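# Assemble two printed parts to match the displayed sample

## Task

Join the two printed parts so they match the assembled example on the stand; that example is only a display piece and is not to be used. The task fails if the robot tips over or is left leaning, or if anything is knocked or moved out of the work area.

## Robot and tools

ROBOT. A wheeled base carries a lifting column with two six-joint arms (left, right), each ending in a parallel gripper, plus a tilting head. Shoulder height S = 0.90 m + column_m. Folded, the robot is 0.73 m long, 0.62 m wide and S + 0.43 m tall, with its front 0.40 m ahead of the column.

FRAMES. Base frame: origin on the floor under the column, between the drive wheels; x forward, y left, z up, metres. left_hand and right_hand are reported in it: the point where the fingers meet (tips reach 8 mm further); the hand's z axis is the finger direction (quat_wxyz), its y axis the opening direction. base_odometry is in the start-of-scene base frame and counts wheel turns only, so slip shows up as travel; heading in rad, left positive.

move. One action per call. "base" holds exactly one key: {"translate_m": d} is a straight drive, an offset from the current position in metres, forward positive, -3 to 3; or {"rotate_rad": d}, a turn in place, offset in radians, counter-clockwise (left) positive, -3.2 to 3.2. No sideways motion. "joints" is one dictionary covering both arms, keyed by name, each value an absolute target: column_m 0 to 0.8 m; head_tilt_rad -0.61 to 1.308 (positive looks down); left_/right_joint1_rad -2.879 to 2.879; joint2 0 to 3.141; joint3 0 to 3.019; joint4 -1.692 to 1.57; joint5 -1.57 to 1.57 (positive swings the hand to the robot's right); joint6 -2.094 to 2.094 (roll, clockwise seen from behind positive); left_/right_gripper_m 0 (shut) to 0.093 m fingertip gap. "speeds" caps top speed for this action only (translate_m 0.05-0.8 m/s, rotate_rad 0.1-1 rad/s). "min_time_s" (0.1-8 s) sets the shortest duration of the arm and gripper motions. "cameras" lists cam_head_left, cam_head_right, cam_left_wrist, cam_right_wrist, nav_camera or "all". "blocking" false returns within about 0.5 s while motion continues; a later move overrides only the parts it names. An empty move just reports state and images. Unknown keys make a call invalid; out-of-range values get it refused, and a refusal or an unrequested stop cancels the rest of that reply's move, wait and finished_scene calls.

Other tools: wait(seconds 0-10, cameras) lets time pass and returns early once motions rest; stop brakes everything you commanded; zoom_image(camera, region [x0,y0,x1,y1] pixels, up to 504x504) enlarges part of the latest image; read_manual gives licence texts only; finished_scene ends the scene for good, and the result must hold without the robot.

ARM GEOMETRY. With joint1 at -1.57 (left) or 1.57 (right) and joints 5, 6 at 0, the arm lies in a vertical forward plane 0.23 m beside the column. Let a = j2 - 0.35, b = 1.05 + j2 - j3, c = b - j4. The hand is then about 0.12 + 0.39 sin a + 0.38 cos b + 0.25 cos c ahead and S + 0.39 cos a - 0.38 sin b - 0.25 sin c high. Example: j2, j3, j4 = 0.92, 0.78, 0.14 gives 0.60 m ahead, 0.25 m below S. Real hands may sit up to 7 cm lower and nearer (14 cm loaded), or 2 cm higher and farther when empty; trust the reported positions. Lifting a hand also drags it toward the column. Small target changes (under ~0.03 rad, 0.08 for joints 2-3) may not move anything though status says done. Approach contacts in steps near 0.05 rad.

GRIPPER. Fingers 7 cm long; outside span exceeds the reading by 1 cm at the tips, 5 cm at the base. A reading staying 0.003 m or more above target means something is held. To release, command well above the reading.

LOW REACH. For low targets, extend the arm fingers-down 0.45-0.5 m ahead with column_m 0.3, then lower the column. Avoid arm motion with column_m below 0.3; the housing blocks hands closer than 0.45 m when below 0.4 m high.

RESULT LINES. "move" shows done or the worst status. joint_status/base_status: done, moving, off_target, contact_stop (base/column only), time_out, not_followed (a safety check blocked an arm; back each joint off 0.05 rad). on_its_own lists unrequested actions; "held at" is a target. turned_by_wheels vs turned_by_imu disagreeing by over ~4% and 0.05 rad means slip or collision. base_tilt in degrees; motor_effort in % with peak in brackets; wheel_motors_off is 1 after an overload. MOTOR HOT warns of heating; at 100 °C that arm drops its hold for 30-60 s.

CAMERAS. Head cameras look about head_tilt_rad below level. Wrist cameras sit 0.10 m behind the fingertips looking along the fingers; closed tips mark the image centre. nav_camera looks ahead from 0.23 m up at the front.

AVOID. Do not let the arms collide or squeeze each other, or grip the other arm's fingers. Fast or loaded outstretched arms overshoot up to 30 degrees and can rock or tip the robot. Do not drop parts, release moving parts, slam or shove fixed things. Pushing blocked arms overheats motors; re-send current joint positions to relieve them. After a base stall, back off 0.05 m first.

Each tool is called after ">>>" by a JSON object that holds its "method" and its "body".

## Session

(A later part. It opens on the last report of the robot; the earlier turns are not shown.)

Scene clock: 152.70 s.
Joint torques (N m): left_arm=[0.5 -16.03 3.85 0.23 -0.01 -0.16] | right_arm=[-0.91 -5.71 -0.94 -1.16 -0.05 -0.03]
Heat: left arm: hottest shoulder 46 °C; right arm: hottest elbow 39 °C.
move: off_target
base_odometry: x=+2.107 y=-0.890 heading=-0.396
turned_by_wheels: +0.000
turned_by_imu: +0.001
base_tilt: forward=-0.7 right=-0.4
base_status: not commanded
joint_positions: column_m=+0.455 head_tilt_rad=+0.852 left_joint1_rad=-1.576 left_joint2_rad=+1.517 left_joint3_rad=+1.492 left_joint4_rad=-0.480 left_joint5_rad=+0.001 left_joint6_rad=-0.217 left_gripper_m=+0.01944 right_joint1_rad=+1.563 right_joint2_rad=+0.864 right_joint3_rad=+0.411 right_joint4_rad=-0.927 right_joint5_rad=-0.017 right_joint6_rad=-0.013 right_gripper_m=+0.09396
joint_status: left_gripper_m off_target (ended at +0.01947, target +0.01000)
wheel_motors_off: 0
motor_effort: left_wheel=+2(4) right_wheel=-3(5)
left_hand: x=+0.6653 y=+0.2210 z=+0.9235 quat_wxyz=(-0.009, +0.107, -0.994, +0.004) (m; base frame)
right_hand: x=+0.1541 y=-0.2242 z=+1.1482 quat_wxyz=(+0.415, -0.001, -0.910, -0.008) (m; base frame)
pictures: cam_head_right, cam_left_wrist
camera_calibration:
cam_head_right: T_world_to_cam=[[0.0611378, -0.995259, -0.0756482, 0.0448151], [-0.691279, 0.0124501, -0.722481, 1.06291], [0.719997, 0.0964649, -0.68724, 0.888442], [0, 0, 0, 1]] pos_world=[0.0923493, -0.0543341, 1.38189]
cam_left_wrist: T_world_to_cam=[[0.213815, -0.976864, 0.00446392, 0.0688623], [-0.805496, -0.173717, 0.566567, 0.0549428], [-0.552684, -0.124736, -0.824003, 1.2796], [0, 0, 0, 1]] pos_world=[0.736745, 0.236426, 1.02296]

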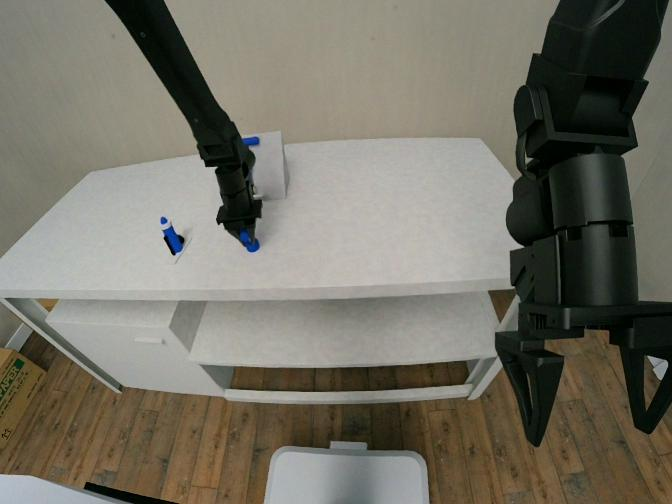

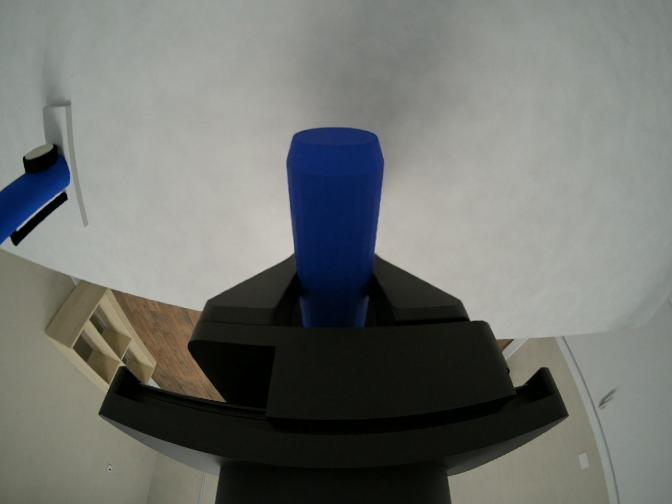

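>>> {"method": "move", "body": {"joints": {"column_m": 0.65, "left_gripper_m": 0.006}}}

>>> {"method": "move", "body": {"joints": {"left_joint6_rad": 0.43}, "min_time_s": 1.5}}

>>> {"method": "move", "body": {"base": {"rotate_rad": 0.25}, "speeds": {"rotate_rad": 0.3}, "cameras": ["cam_head_left","cam_head_right","cam_left_wrist"]}}

>>> {"method": "zoom_image", "body": {"camera": "cam_head_right", "region": [170, 190, 310, 330]}}

>>> {"method": "zoom_image", "body": {"camera": "cam_head_left", "region": [220, 190, 360, 330]}}

Scene clock: 162.37 s.
Joint torques (N m): left_arm=[0.62 -15.97 3.88 0.27 -0.01 -0.17] | right_arm=[-0.73 -5.48 -0.95 -1.06 -0.06 -0.03]
Heat: left arm: hottest shoulder 45 °C; right arm: hottest elbow 39 °C.
move: off_target
base_odometry: x=+2.107 y=-0.890 heading=-0.396
turned_by_wheels: +0.000
turned_by_imu: +0.002
base_tilt: forward=-0.7 right=-0.4
base_status: not commanded
joint_positions: column_m=+0.650 head_tilt_rad=+0.852 left_joint1_rad=-1.576 left_joint2_rad=+1.518 left_joint3_rad=+1.492 left_joint4_rad=-0.480 left_joint5_rad=+0.001 left_joint6_rad=-0.217 left_gripper_m=+0.01944 right_joint1_rad=+1.563 right_joint2_rad=+0.864 right_joint3_rad=+0.411 right_joint4_rad=-0.927 right_joint5_rad=-0.017 right_joint6_rad=-0.013 right_gripper_m=+0.09396
joint_status: left_gripper_m off_target (ended at +0.01944, target +0.00600); the others done
wheel_motors_off: 0
motor_effort: left_wheel=+2(4) right_wheel=-3(4)
left_hand: x=+0.6648 y=+0.2210 z=+1.1177 quat_wxyz=(-0.008, +0.107, -0.994, +0.004) (m; base frame)
right_hand: x=+0.1541 y=-0.2242 z=+1.3431 quat_wxyz=(+0.415, -0.001, -0.910, -0.008) (m; base frame)
pictures: none

Scene clock: 164.17 s.
Joint torques (N m): left_arm=[0.38 -16.03 3.86 0.21 0.07 0.12] | right_arm=[-1.14 -6.07 -0.8 -1.05 -0.06 -0.02]
Heat: left arm: hottest shoulder 45 °C; right arm: hottest elbow 39 °C.
move: done
base_odometry: x=+2.107 y=-0.890 heading=-0.396
turned_by_wheels: +0.000
turned_by_imu: +0.001
base_tilt: forward=-0.7 right=-0.4
base_status: not commanded
joint_positions: column_m=+0.650 head_tilt_rad=+0.852 left_joint1_rad=-1.576 left_joint2_rad=+1.518 left_joint3_rad=+1.492 left_joint4_rad=-0.480 left_joint5_rad=+0.001 left_joint6_rad=+0.417 left_gripper_m=+0.01944 right_joint1_rad=+1.563 right_joint2_rad=+0.864 right_joint3_rad=+0.411 right_joint4_rad=-0.927 right_joint5_rad=-0.017 right_joint6_rad=-0.013 right_gripper_m=+0.09396
joint_status: all done
wheel_motors_off: 0
motor_effort: left_wheel=+1(4) right_wheel=-1(4)
left_hand: x=+0.6648 y=+0.2210 z=+1.1177 quat_wxyz=(-0.009, -0.208, -0.978, +0.001) (m; base frame)
right_hand: x=+0.1541 y=-0.2242 z=+1.3431 quat_wxyz=(+0.415, -0.001, -0.910, -0.008) (m; base frame)
pictures: none

Scene clock: 165.77 s.
Joint torques (N m): left_arm=[-0.32 -16.09 3.86 0.21 0.1 0.11] | right_arm=[-1.38 -4.37 -0.85 -1.22 -0.04 -0.02]
Heat: left arm: hottest shoulder 45 °C; right arm: hottest elbow 39 °C.
move: done
base_odometry: x=+2.107 y=-0.890 heading=-0.147
turned_by_wheels: +0.249
turned_by_imu: +0.250
base_tilt: forward=-0.7 right=-0.4
base_status: done
joint_positions: column_m=+0.650 head_tilt_rad=+0.852 left_joint1_rad=-1.568 left_joint2_rad=+1.518 left_joint3_rad=+1.492 left_joint4_rad=-0.480 left_joint5_rad=+0.000 left_joint6_rad=+0.418 left_gripper_m=+0.01943 right_joint1_rad=+1.563 right_joint2_rad=+0.864 right_joint3_rad=+0.411 right_joint4_rad=-0.927 right_joint5_rad=-0.017 right_joint6_rad=-0.013 right_gripper_m=+0.09396
joint_status: not commanded
wheel_motors_off: 0
motor_effort: left_wheel=+0(36) right_wheel=-2(34)
left_hand: x=+0.6648 y=+0.2265 z=+1.1177 quat_wxyz=(-0.008, -0.207, -0.978, -0.003) (m; base frame)
right_hand: x=+0.1541 y=-0.2242 z=+1.3431 quat_wxyz=(+0.415, -0.001, -0.910, -0.008) (m; base frame)
pictures: cam_head_left, cam_head_right, cam_left_wrist
camera_calibration:
cam_head_left: T_world_to_cam=[[0.0628961, -0.995042, -0.0770398, 0.181592], [-0.691509, 0.0122104, -0.722264, 1.20323], [0.719624, 0.0987014, -0.687313, 1.02253], [0, 0, 0, 1]] pos_world=[0.084781, 0.0650745, 1.58584]
cam_head_right: T_world_to_cam=[[0.0611378, -0.995259, -0.0756482, 0.059559], [-0.691279, 0.0124501, -0.722481, 1.20372], [0.719997, 0.0964649, -0.68724, 1.02238], [0, 0, 0, 1]] pos_world=[0.0923493, -0.0543341, 1.57679]
cam_left_wrist: T_world_to_cam=[[-0.403707, -0.914777, -0.014281, 0.490944], [-0.756148, 0.324833, 0.568087, -0.201986], [-0.515034, 0.24014, -0.822844, 1.33109], [0, 0, 0, 1]] pos_world=[0.731023, 0.195069, 1.21704]

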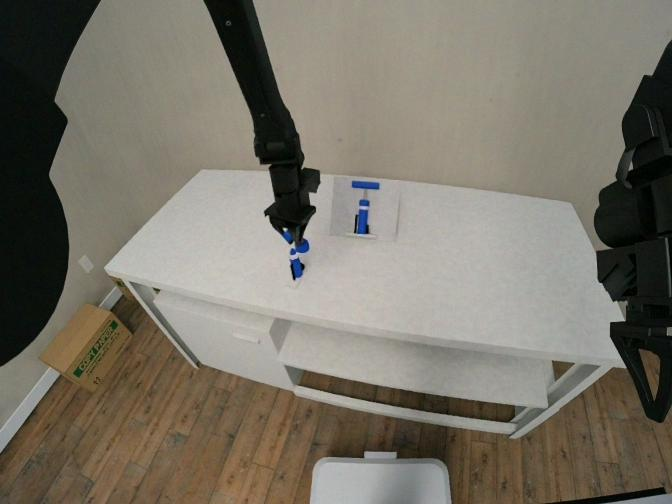

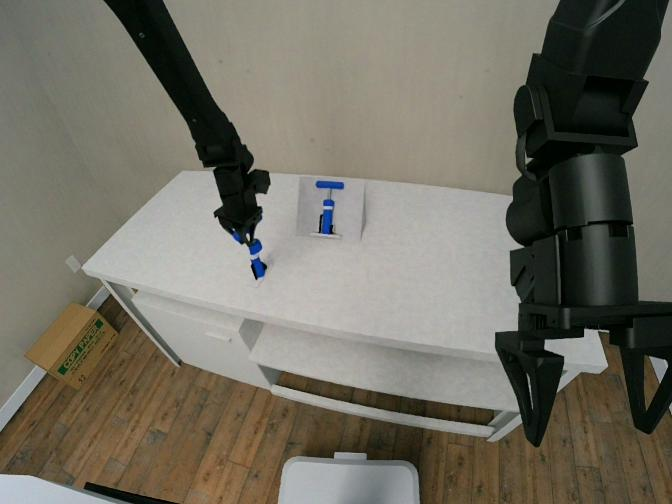

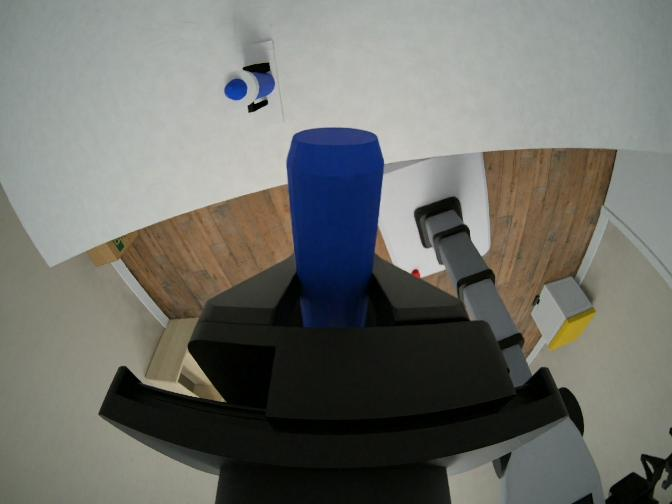

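Scaled by 3.600 from the camera's 672x504 image, which has a finer 960x720 frame.

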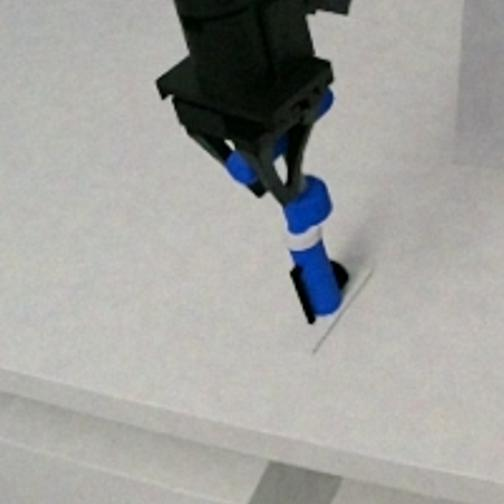

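Scaled by 3.600 from the camera's 672x504 image, which has a finer 960x720 frame.

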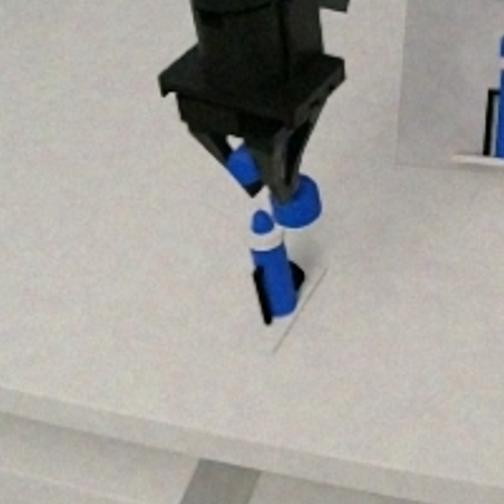

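>>> {"method": "move", "body": {"base": {"rotate_rad": 0.066}, "speeds": {"rotate_rad": 0.3}}}

>>> {"method": "move", "body": {"base": {"translate_m": 0.075}, "speeds": {"translate_m": 0.1}, "joints": {"left_joint6_rad": 0.39}, "cameras": ["cam_head_left","cam_head_right","cam_left_wrist"]}}

>>> {"method": "zoom_image", "body": {"camera": "cam_head_right", "region": [190, 190, 310, 310]}}

>>> {"method": "zoom_image", "body": {"camera": "cam_head_left", "region": [240, 190, 360, 310]}}

Scene clock: 202.70 s.
Joint torques (N m): left_arm=[0.03 -16.21 3.88 0.24 0.12 0.11] | right_arm=[-0.97 -5.19 -1.18 -1.13 -0.03 -0.03]
Heat: left arm: hottest shoulder 46 °C; right arm: hottest elbow 39 °C.
move: done
base_odometry: x=+2.107 y=-0.890 heading=-0.081
turned_by_wheels: +0.065
turned_by_imu: +0.067
base_tilt: forward=-0.7 right=-0.4
base_status: done
joint_positions: column_m=+0.650 head_tilt_rad=+0.852 left_joint1_rad=-1.566 left_joint2_rad=+1.518 left_joint3_rad=+1.492 left_joint4_rad=-0.480 left_joint5_rad=+0.000 left_joint6_rad=+0.418 left_gripper_m=+0.01943 right_joint1_rad=+1.563 right_joint2_rad=+0.864 right_joint3_rad=+0.411 right_joint4_rad=-0.927 right_joint5_rad=-0.017 right_joint6_rad=-0.013 right_gripper_m=+0.09396
joint_status: not commanded
wheel_motors_off: 0
motor_effort: left_wheel=-1(35) right_wheel=+1(24)
left_hand: x=+0.6648 y=+0.2281 z=+1.1177 quat_wxyz=(-0.008, -0.206, -0.978, -0.004) (m; base frame)
right_hand: x=+0.1541 y=-0.2242 z=+1.3431 quat_wxyz=(+0.415, -0.001, -0.910, -0.008) (m; base frame)
pictures: none

Scene clock: 204.17 s.
Joint torques (N m): left_arm=[-0.32 -16.15 3.86 0.21 0.13 -0.02] | right_arm=[-0.91 -5.95 -0.96 -1.05 -0.03 -0.03]
Heat: left arm: hottest shoulder 47 °C; right arm: hottest elbow 39 °C.
move: done
base_odometry: x=+2.182 y=-0.896 heading=-0.081
turned_by_wheels: +0.001
turned_by_imu: +0.001
base_tilt: forward=-0.7 right=-0.4
base_status: done
joint_positions: column_m=+0.650 head_tilt_rad=+0.852 left_joint1_rad=-1.566 left_joint2_rad=+1.519 left_joint3_rad=+1.492 left_joint4_rad=-0.479 left_joint5_rad=+0.000 left_joint6_rad=+0.390 left_gripper_m=+0.01943 right_joint1_rad=+1.563 right_joint2_rad=+0.864 right_joint3_rad=+0.413 right_joint4_rad=-0.927 right_joint5_rad=-0.017 right_joint6_rad=-0.013 right_gripper_m=+0.09396
joint_status: all done
wheel_motors_off: 0
motor_effort: left_wheel=+2(36) right_wheel=+0(47)
left_hand: x=+0.6648 y=+0.2281 z=+1.1174 quat_wxyz=(-0.008, -0.192, -0.981, -0.004) (m; base frame)
right_hand: x=+0.1553 y=-0.2242 z=+1.3427 quat_wxyz=(+0.414, -0.001, -0.910, -0.008) (m; base frame)
pictures: cam_head_left, cam_head_right, cam_left_wrist
camera_calibration:
cam_head_left: T_world_to_cam=[[0.0628961, -0.995042, -0.0770398, 0.181592], [-0.691509, 0.0122104, -0.722264, 1.20323], [0.719624, 0.0987014, -0.687313, 1.02253], [0, 0, 0, 1]] pos_world=[0.084781, 0.0650745, 1.58584]
cam_head_right: T_world_to_cam=[[0.0611378, -0.995259, -0.0756482, 0.059559], [-0.691279, 0.0124501, -0.722481, 1.20372], [0.719997, 0.0964649, -0.68724, 1.02238], [0, 0, 0, 1]] pos_world=[0.0923493, -0.0543341, 1.57679]
cam_left_wrist: T_world_to_cam=[[-0.376944, -0.926098, -0.01602, 0.479144], [-0.765295, 0.301657, 0.568619, -0.191566], [-0.521764, 0.226597, -0.822445, 1.33764], [0, 0, 0, 1]] pos_world=[0.731937, 0.198416, 1.21674]

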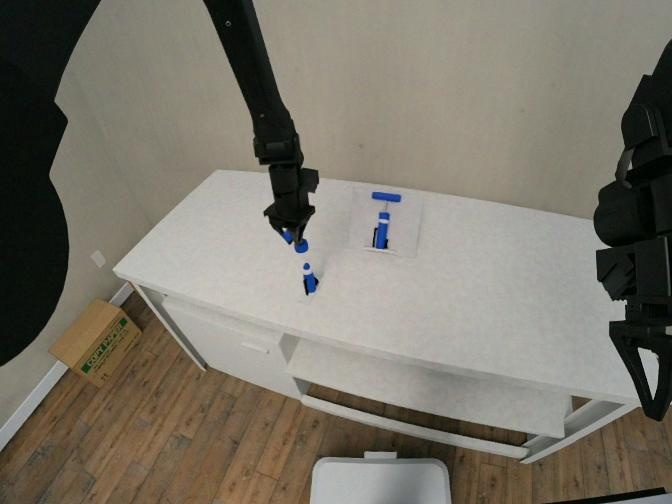

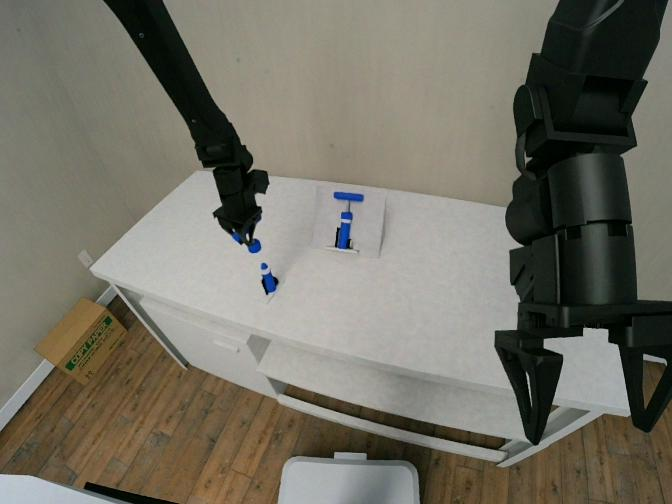

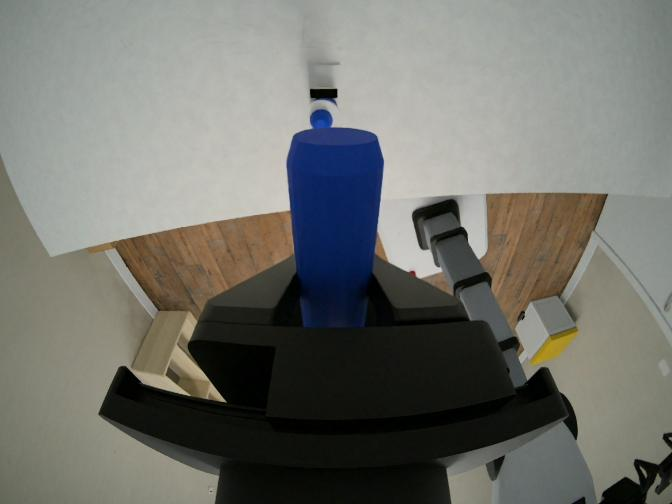

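Scaled by 4.200 from the camera's 672x504 image, which has a finer 960x720 frame.

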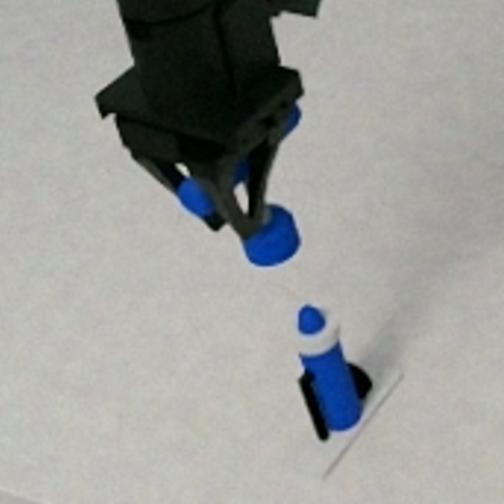

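Scaled by 4.200 from the camera's 672x504 image, which has a finer 960x720 frame.

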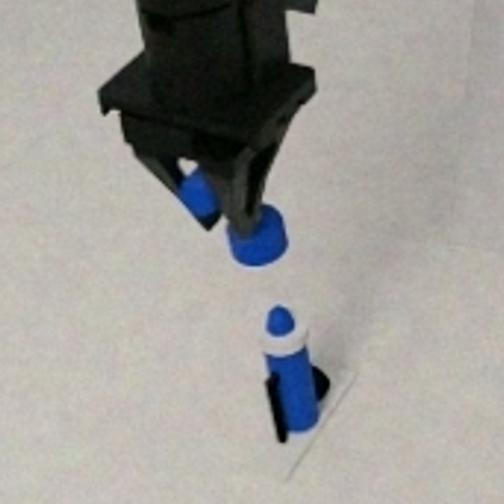

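>>> {"method": "move", "body": {"base": {"translate_m": 0.015}, "joints": {"column_m": 0.605}, "cameras": ["cam_head_left","cam_head_right","cam_left_wrist"]}}

>>> {"method": "zoom_image", "body": {"camera": "cam_head_right", "region": [210, 200, 290, 280]}}

>>> {"method": "zoom_image", "body": {"camera": "cam_head_left", "region": [260, 200, 340, 280]}}

>>> {"method": "zoom_image", "body": {"camera": "cam_left_wrist", "region": [270, 30, 400, 160]}}

Scene clock: 224.00 s.
Joint torques (N m): left_arm=[-0.15 -16.38 3.7 0.16 0.11 -0.02] | right_arm=[-1.32 -5.07 -1.2 -1.11 -0.01 -0.01]
Heat: left arm: hottest shoulder 49 °C; right arm: hottest elbow 39 °C.
move: done
base_odometry: x=+2.197 y=-0.897 heading=-0.080
turned_by_wheels: +0.001
turned_by_imu: +0.002
base_tilt: forward=-0.7 right=-0.4
base_status: done
joint_positions: column_m=+0.605 head_tilt_rad=+0.852 left_joint1_rad=-1.566 left_joint2_rad=+1.521 left_joint3_rad=+1.494 left_joint4_rad=-0.479 left_joint5_rad=+0.000 left_joint6_rad=+0.390 left_gripper_m=+0.01943 right_joint1_rad=+1.563 right_joint2_rad=+0.864 right_joint3_rad=+0.415 right_joint4_rad=-0.927 right_joint5_rad=-0.017 right_joint6_rad=-0.013 right_gripper_m=+0.09396
joint_status: all done
wheel_motors_off: 0
motor_effort: left_wheel=+2(39) right_wheel=-1(29)
left_hand: x=+0.6657 y=+0.2281 z=+1.0721 quat_wxyz=(-0.009, -0.192, -0.981, -0.004) (m; base frame)
right_hand: x=+0.1562 y=-0.2242 z=+1.2976 quat_wxyz=(+0.413, -0.001, -0.911, -0.008) (m; base frame)
pictures: cam_head_left, cam_head_right, cam_left_wrist
camera_calibration:
cam_head_left: T_world_to_cam=[[0.0628961, -0.995042, -0.0770398, 0.178141], [-0.691509, 0.0122104, -0.722264, 1.17087], [0.719624, 0.0987014, -0.687313, 0.991741], [0, 0, 0, 1]] pos_world=[0.084781, 0.0650745, 1.54104]
cam_head_right: T_world_to_cam=[[0.0611378, -0.995259, -0.0756482, 0.0561624], [-0.691279, 0.0124501, -0.722481, 1.17128], [0.719997, 0.0964649, -0.68724, 0.991528], [0, 0, 0, 1]] pos_world=[0.0923493, -0.0543341, 1.53189]
cam_left_wrist: T_world_to_cam=[[-0.376997, -0.926065, -0.0166709, 0.479479], [-0.766155, 0.301683, 0.567445, -0.163326], [-0.520461, 0.226697, -0.823243, 1.30079], [0, 0, 0, 1]] pos_world=[0.732638, 0.198417, 1.17153]

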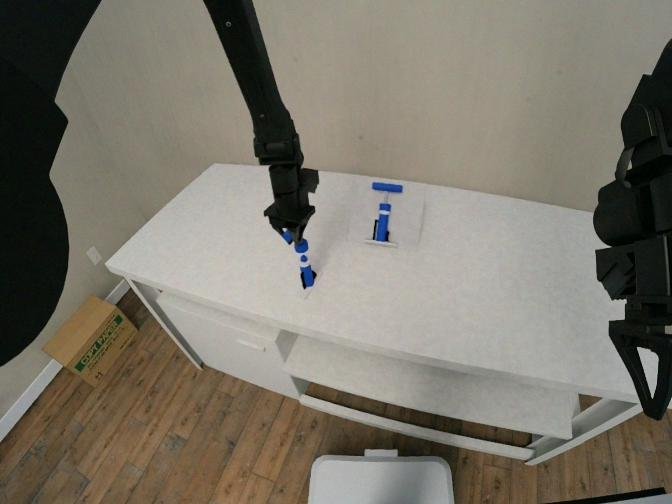

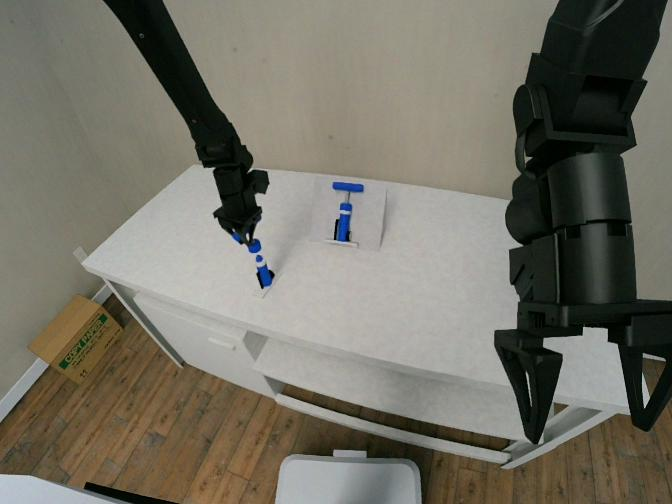

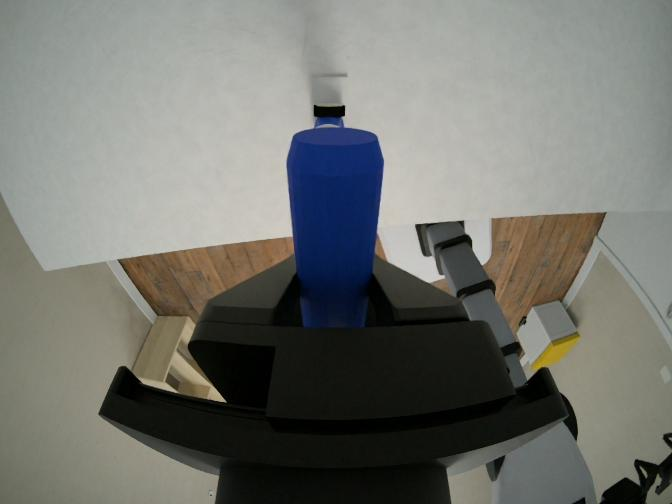

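Scaled by 6.300 from the camera's 672x504 image, which has a finer 960x720 frame.

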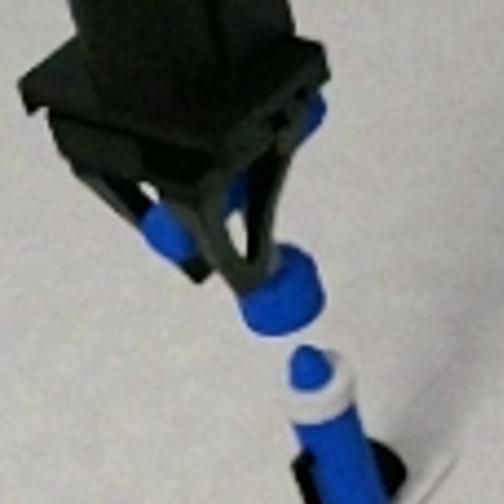

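Scaled by 6.300 from the camera's 672x504 image, which has a finer 960x720 frame.

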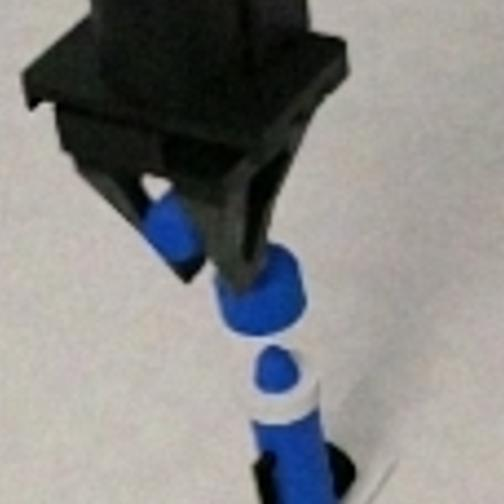

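Scaled by 3.877 from the camera's 672x504 image, which has a finer 960x720 frame.

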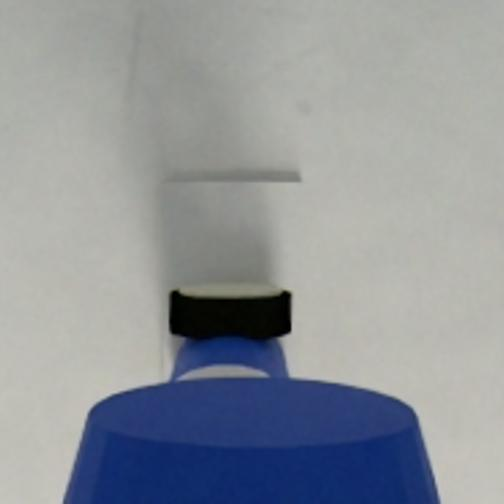

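>>> {"method": "move", "body": {"base": {"translate_m": 0.01}, "joints": {"column_m": 0.587}, "cameras": ["cam_head_left","cam_head_right","cam_left_wrist"]}}

>>> {"method": "zoom_image", "body": {"camera": "cam_head_right", "region": [220, 210, 290, 280]}}

>>> {"method": "zoom_image", "body": {"camera": "cam_head_left", "region": [270, 210, 340, 280]}}

>>> {"method": "zoom_image", "body": {"camera": "cam_left_wrist", "region": [270, 30, 400, 160]}}

Scene clock: 244.33 s.
Joint torques (N m): left_arm=[-0.44 -16.44 3.69 0.18 0.13 -0.02] | right_arm=[-0.44 -5.01 -1.03 -0.99 -0.02 -0.09]
Heat: left arm: hottest shoulder 49 °C; right arm: hottest elbow 39 °C.
move: done
base_odometry: x=+2.207 y=-0.898 heading=-0.079
turned_by_wheels: +0.001
turned_by_imu: +0.002
base_tilt: forward=-0.7 right=-0.4
base_status: done
joint_positions: column_m=+0.587 head_tilt_rad=+0.852 left_joint1_rad=-1.566 left_joint2_rad=+1.523 left_joint3_rad=+1.495 left_joint4_rad=-0.479 left_joint5_rad=+0.000 left_joint6_rad=+0.390 left_gripper_m=+0.01943 right_joint1_rad=+1.563 right_joint2_rad=+0.864 right_joint3_rad=+0.413 right_joint4_rad=-0.927 right_joint5_rad=-0.017 right_joint6_rad=-0.013 right_gripper_m=+0.09396
joint_status: all done
wheel_motors_off: 0
motor_effort: left_wheel=+1(37) right_wheel=-1(32)
left_hand: x=+0.6647 y=+0.2281 z=+1.0527 quat_wxyz=(-0.008, -0.192, -0.981, -0.004) (m; base frame)
right_hand: x=+0.1553 y=-0.2242 z=+1.2798 quat_wxyz=(+0.414, -0.001, -0.910, -0.008) (m; base frame)
pictures: cam_head_left, cam_head_right, cam_left_wrist
camera_calibration:
cam_head_left: T_world_to_cam=[[0.0628961, -0.995042, -0.0770398, 0.176754], [-0.691509, 0.0122104, -0.722264, 1.15787], [0.719624, 0.0987014, -0.687313, 0.979369], [0, 0, 0, 1]] pos_world=[0.084781, 0.0650745, 1.52304]
cam_head_right: T_world_to_cam=[[0.0611378, -0.995259, -0.0756482, 0.0548007], [-0.691279, 0.0124501, -0.722481, 1.15827], [0.719997, 0.0964649, -0.68724, 0.979157], [0, 0, 0, 1]] pos_world=[0.0923493, -0.0543341, 1.51389]
cam_left_wrist: T_world_to_cam=[[-0.37698, -0.926088, -0.0157264, 0.477793], [-0.764862, 0.301684, 0.569187, -0.155754], [-0.522373, 0.2266, -0.822058, 1.28442], [0, 0, 0, 1]] pos_world=[0.731936, 0.198416, 1.15204]

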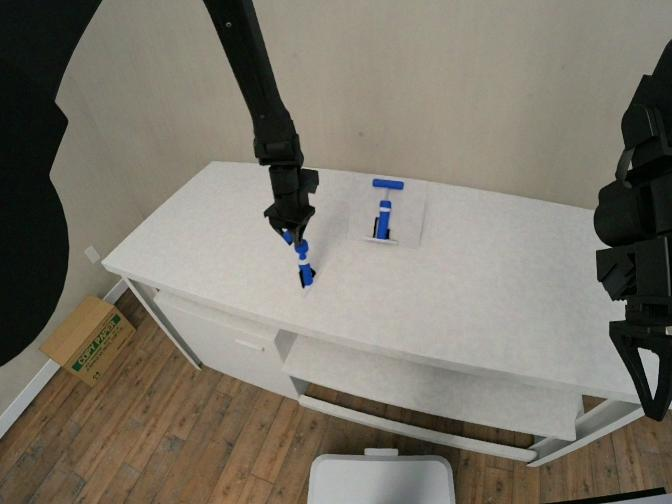

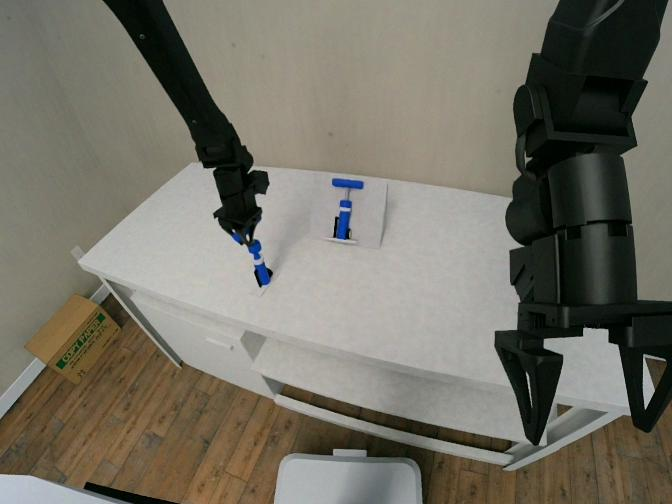

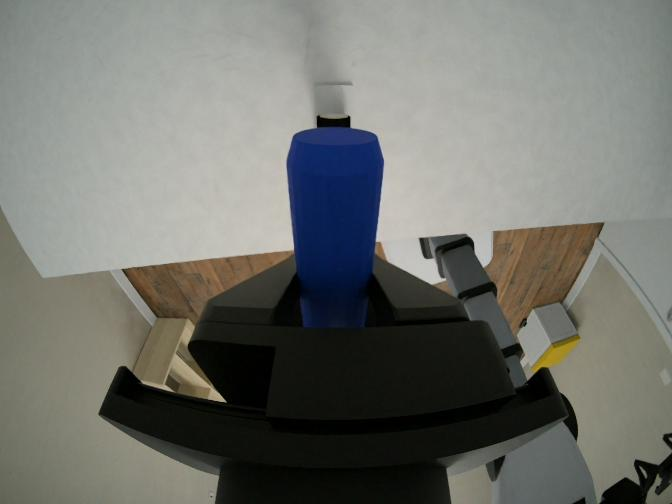

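Scaled by 7.200 from the camera's 672x504 image, which has a finer 960x720 frame.

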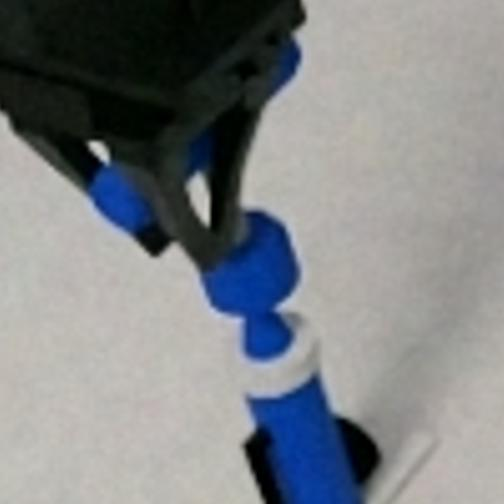

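Scaled by 7.200 from the camera's 672x504 image, which has a finer 960x720 frame.

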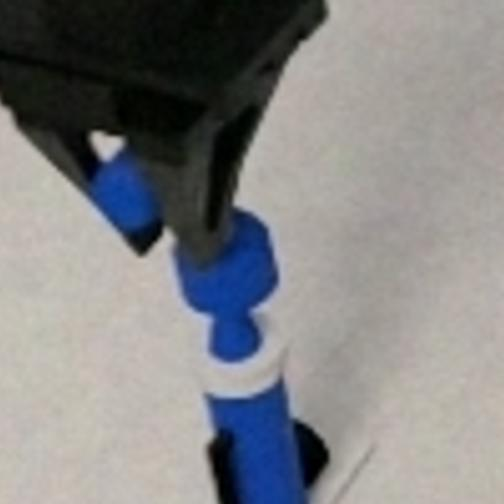

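Scaled by 3.877 from the camera's 672x504 image, which has a finer 960x720 frame.

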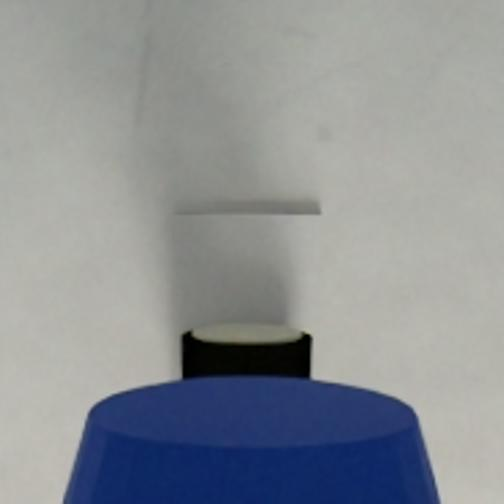

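>>> {"method": "move", "body": {"joints": {"column_m": 0.573}, "cameras": ["cam_head_left","cam_head_right"]}}

>>> {"method": "zoom_image", "body": {"camera": "cam_head_right", "region": [220, 210, 290, 280]}}

>>> {"method": "zoom_image", "body": {"camera": "cam_head_left", "region": [270, 210, 340, 280]}}

Scene clock: 252.47 s.
Joint torques (N m): left_arm=[-0.32 -16.56 3.67 0.2 0.11 -0.02] | right_arm=[-0.67 -5.83 -0.88 -1.14 -0.03 -0.05]
Heat: left arm: hottest shoulder 49 °C; right arm: hottest elbow 39 °C.
move: done
base_odometry: x=+2.207 y=-0.898 heading=-0.079
turned_by_wheels: +0.000
turned_by_imu: +0.001
base_tilt: forward=-0.6 right=-0.4
base_status: not commanded
joint_positions: column_m=+0.573 head_tilt_rad=+0.852 left_joint1_rad=-1.566 left_joint2_rad=+1.523 left_joint3_rad=+1.495 left_joint4_rad=-0.479 left_joint5_rad=+0.000 left_joint6_rad=+0.390 left_gripper_m=+0.01943 right_joint1_rad=+1.563 right_joint2_rad=+0.864 right_joint3_rad=+0.413 right_joint4_rad=-0.927 right_joint5_rad=-0.017 right_joint6_rad=-0.013 right_gripper_m=+0.09396
joint_status: all done
wheel_motors_off: 0
motor_effort: left_wheel=+3(3) right_wheel=-1(2)
left_hand: x=+0.6647 y=+0.2281 z=+1.0387 quat_wxyz=(-0.008, -0.192, -0.981, -0.004) (m; base frame)
right_hand: x=+0.1553 y=-0.2242 z=+1.2659 quat_wxyz=(+0.414, -0.001, -0.910, -0.008) (m; base frame)
pictures: cam_head_left, cam_head_right
camera_calibration:
cam_head_left: T_world_to_cam=[[0.0628961, -0.995042, -0.0770398, 0.175675], [-0.691509, 0.0122104, -0.722264, 1.14776], [0.719624, 0.0987014, -0.687313, 0.969747], [0, 0, 0, 1]] pos_world=[0.084781, 0.0650745, 1.50904]
cam_head_right: T_world_to_cam=[[0.0611378, -0.995259, -0.0756482, 0.0537416], [-0.691279, 0.0124501, -0.722481, 1.14816], [0.719997, 0.0964649, -0.68724, 0.969536], [0, 0, 0, 1]] pos_world=[0.0923493, -0.0543341, 1.49989]

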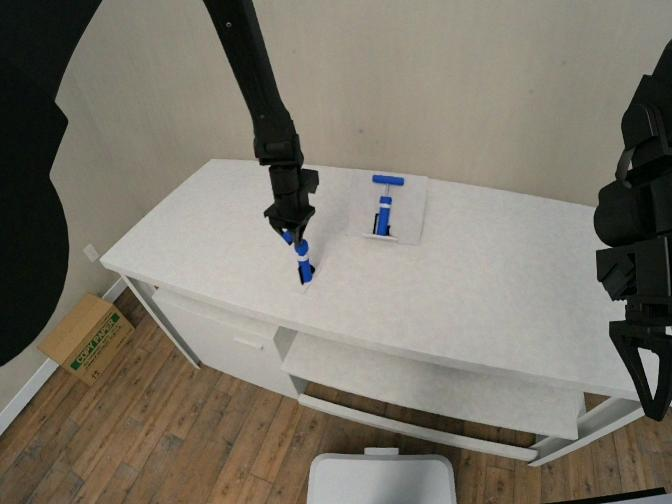

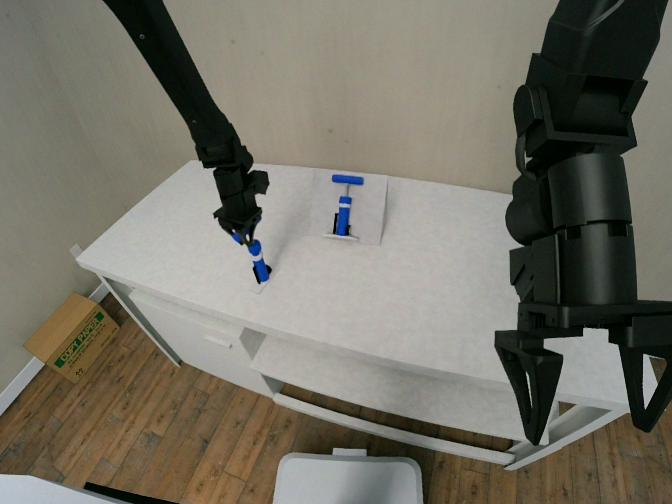

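Scaled by 7.200 from the camera's 672x504 image, which has a finer 960x720 frame.

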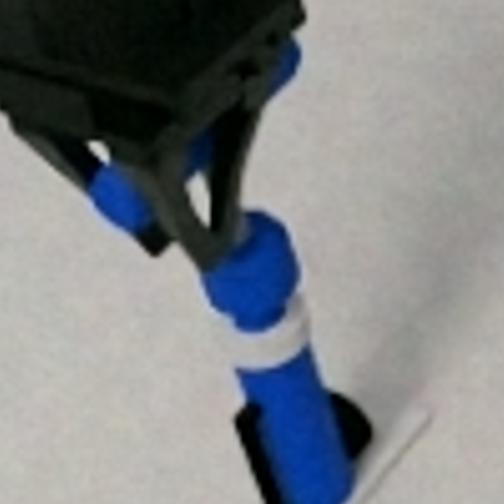

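Scaled by 7.200 from the camera's 672x504 image, which has a finer 960x720 frame.

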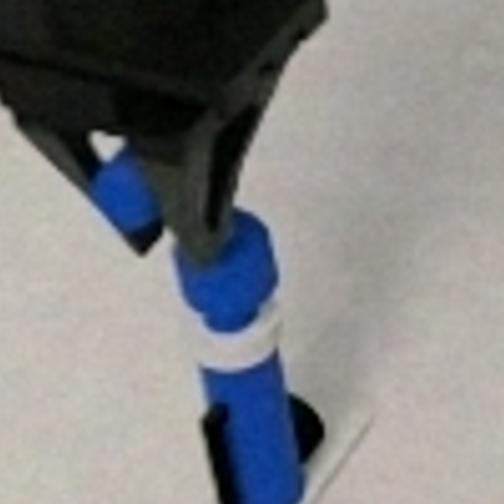

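>>> {"method": "move", "body": {"joints": {"column_m": 0.564}, "cameras": ["cam_head_left","cam_head_right"]}}

>>> {"method": "zoom_image", "body": {"camera": "cam_head_right", "region": [220, 210, 290, 280]}}

>>> {"method": "zoom_image", "body": {"camera": "cam_head_left", "region": [270, 210, 340, 280]}}

Scene clock: 259.53 s.
Joint torques (N m): left_arm=[-0.32 -16.56 3.6 0.21 0.13 -0.02] | right_arm=[-0.79 -5.6 -1.16 -0.96 -0.01 -0.03]
Heat: left arm: hottest shoulder 49 °C; right arm: hottest elbow 39 °C.
move: done
base_odometry: x=+2.207 y=-0.898 heading=-0.079
turned_by_wheels: +0.000
turned_by_imu: +0.001
base_tilt: forward=-0.7 right=-0.4
base_status: not commanded
joint_positions: column_m=+0.564 head_tilt_rad=+0.852 left_joint1_rad=-1.566 left_joint2_rad=+1.523 left_joint3_rad=+1.495 left_joint4_rad=-0.479 left_joint5_rad=+0.000 left_joint6_rad=+0.390 left_gripper_m=+0.01943 right_joint1_rad=+1.563 right_joint2_rad=+0.864 right_joint3_rad=+0.413 right_joint4_rad=-0.927 right_joint5_rad=-0.017 right_joint6_rad=-0.013 right_gripper_m=+0.09396
joint_status: all done
wheel_motors_off: 0
motor_effort: left_wheel=+2(3) right_wheel=+0(3)
left_hand: x=+0.6647 y=+0.2281 z=+1.0298 quat_wxyz=(-0.008, -0.192, -0.981, -0.004) (m; base frame)
right_hand: x=+0.1553 y=-0.2242 z=+1.2569 quat_wxyz=(+0.414, -0.001, -0.910, -0.008) (m; base frame)
pictures: cam_head_left, cam_head_right
camera_calibration:
cam_head_left: T_world_to_cam=[[0.0628961, -0.995042, -0.0770398, 0.174982], [-0.691509, 0.0122104, -0.722264, 1.14126], [0.719624, 0.0987014, -0.687313, 0.963561], [0, 0, 0, 1]] pos_world=[0.084781, 0.0650745, 1.50004]
cam_head_right: T_world_to_cam=[[0.0611378, -0.995259, -0.0756482, 0.0530608], [-0.691279, 0.0124501, -0.722481, 1.14166], [0.719997, 0.0964649, -0.68724, 0.963351], [0, 0, 0, 1]] pos_world=[0.0923493, -0.0543341, 1.49089]

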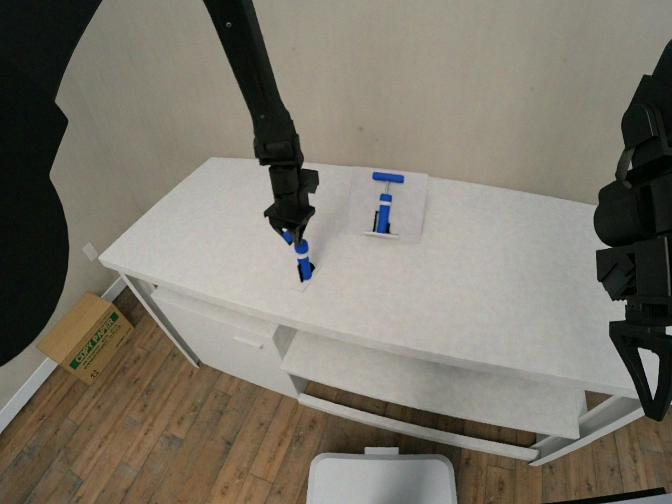

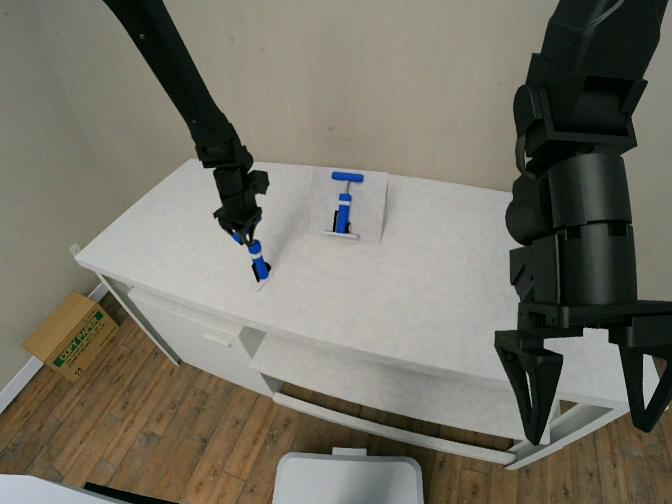

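Scaled by 7.200 from the camera's 672x504 image, which has a finer 960x720 frame.

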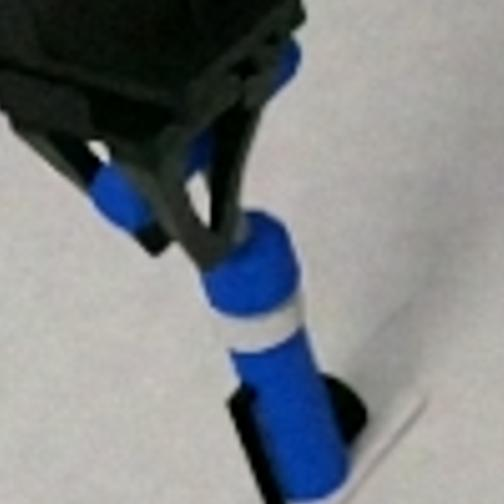

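Scaled by 7.200 from the camera's 672x504 image, which has a finer 960x720 frame.

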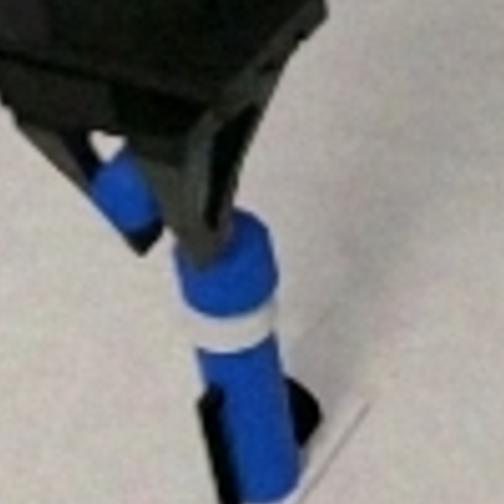

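>>> {"method": "move", "body": {"joints": {"column_m": 0.557}, "cameras": ["cam_head_left","cam_head_right"]}}

>>> {"method": "zoom_image", "body": {"camera": "cam_head_right", "region": [220, 210, 290, 280]}}

>>> {"method": "zoom_image", "body": {"camera": "cam_head_right", "region": [310, 160, 390, 240]}}

Scene clock: 263.50 s.
Joint torques (N m): left_arm=[-0.21 -16.62 3.59 0.23 0.18 -0.02] | right_arm=[-1.32 -5.07 -1.24 -1.07 -0.04 -0.07]
Heat: left arm: hottest shoulder 49 °C; right arm: hottest elbow 39 °C.
move: done
base_odometry: x=+2.207 y=-0.898 heading=-0.079
turned_by_wheels: +0.000
turned_by_imu: +0.001
base_tilt: forward=-0.7 right=-0.4
base_status: not commanded
joint_positions: column_m=+0.557 head_tilt_rad=+0.852 left_joint1_rad=-1.566 left_joint2_rad=+1.523 left_joint3_rad=+1.495 left_joint4_rad=-0.479 left_joint5_rad=-0.002 left_joint6_rad=+0.390 left_gripper_m=+0.01943 right_joint1_rad=+1.563 right_joint2_rad=+0.864 right_joint3_rad=+0.413 right_joint4_rad=-0.927 right_joint5_rad=-0.017 right_joint6_rad=-0.013 right_gripper_m=+0.09396
joint_status: all done
wheel_motors_off: 0
motor_effort: left_wheel=+2(3) right_wheel=-1(4)
left_hand: x=+0.6647 y=+0.2284 z=+1.0227 quat_wxyz=(-0.007, -0.192, -0.981, -0.005) (m; base frame)
right_hand: x=+0.1553 y=-0.2242 z=+1.2498 quat_wxyz=(+0.414, -0.001, -0.910, -0.008) (m; base frame)
pictures: cam_head_left, cam_head_right
camera_calibration:
cam_head_left: T_world_to_cam=[[0.0628961, -0.995042, -0.0770398, 0.174435], [-0.691509, 0.0122104, -0.722264, 1.13613], [0.719624, 0.0987014, -0.687313, 0.958681], [0, 0, 0, 1]] pos_world=[0.084781, 0.0650745, 1.49294]
cam_head_right: T_world_to_cam=[[0.0611378, -0.995259, -0.0756482, 0.0525313], [-0.691279, 0.0124501, -0.722481, 1.1366], [0.719997, 0.0964649, -0.68724, 0.95854], [0, 0, 0, 1]] pos_world=[0.0923493, -0.0543341, 1.48389]

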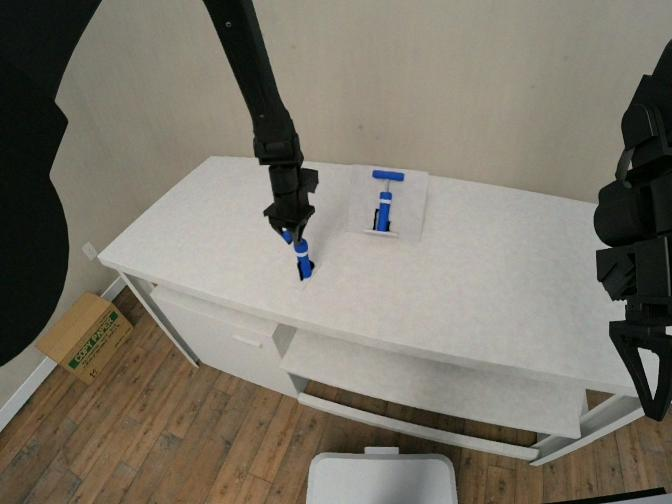

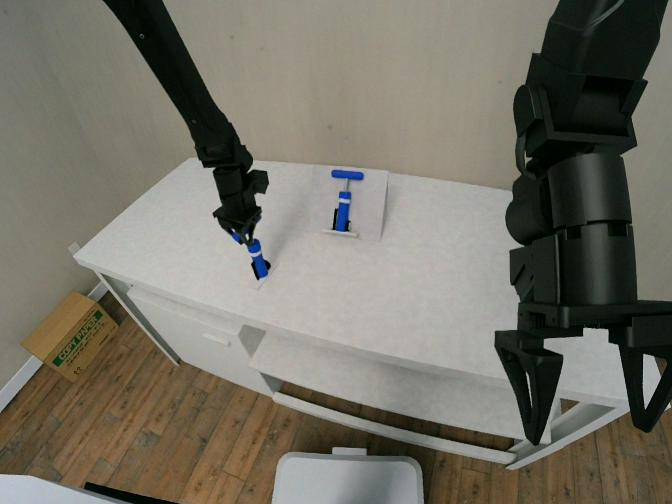

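Scaled by 7.200 from the camera's 672x504 image, which has a finer 960x720 frame.

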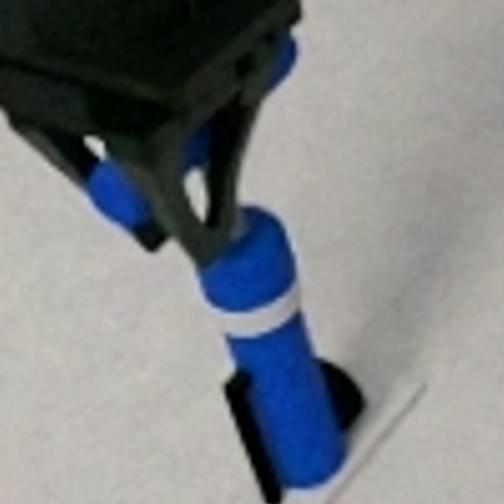

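Scaled by 6.300 from the camera's 672x504 image, which has a finer 960x720 frame.

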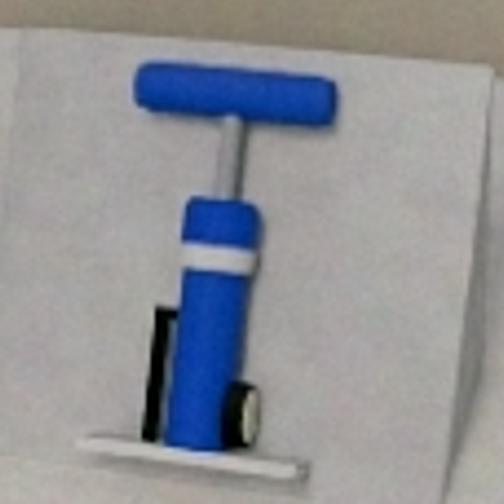

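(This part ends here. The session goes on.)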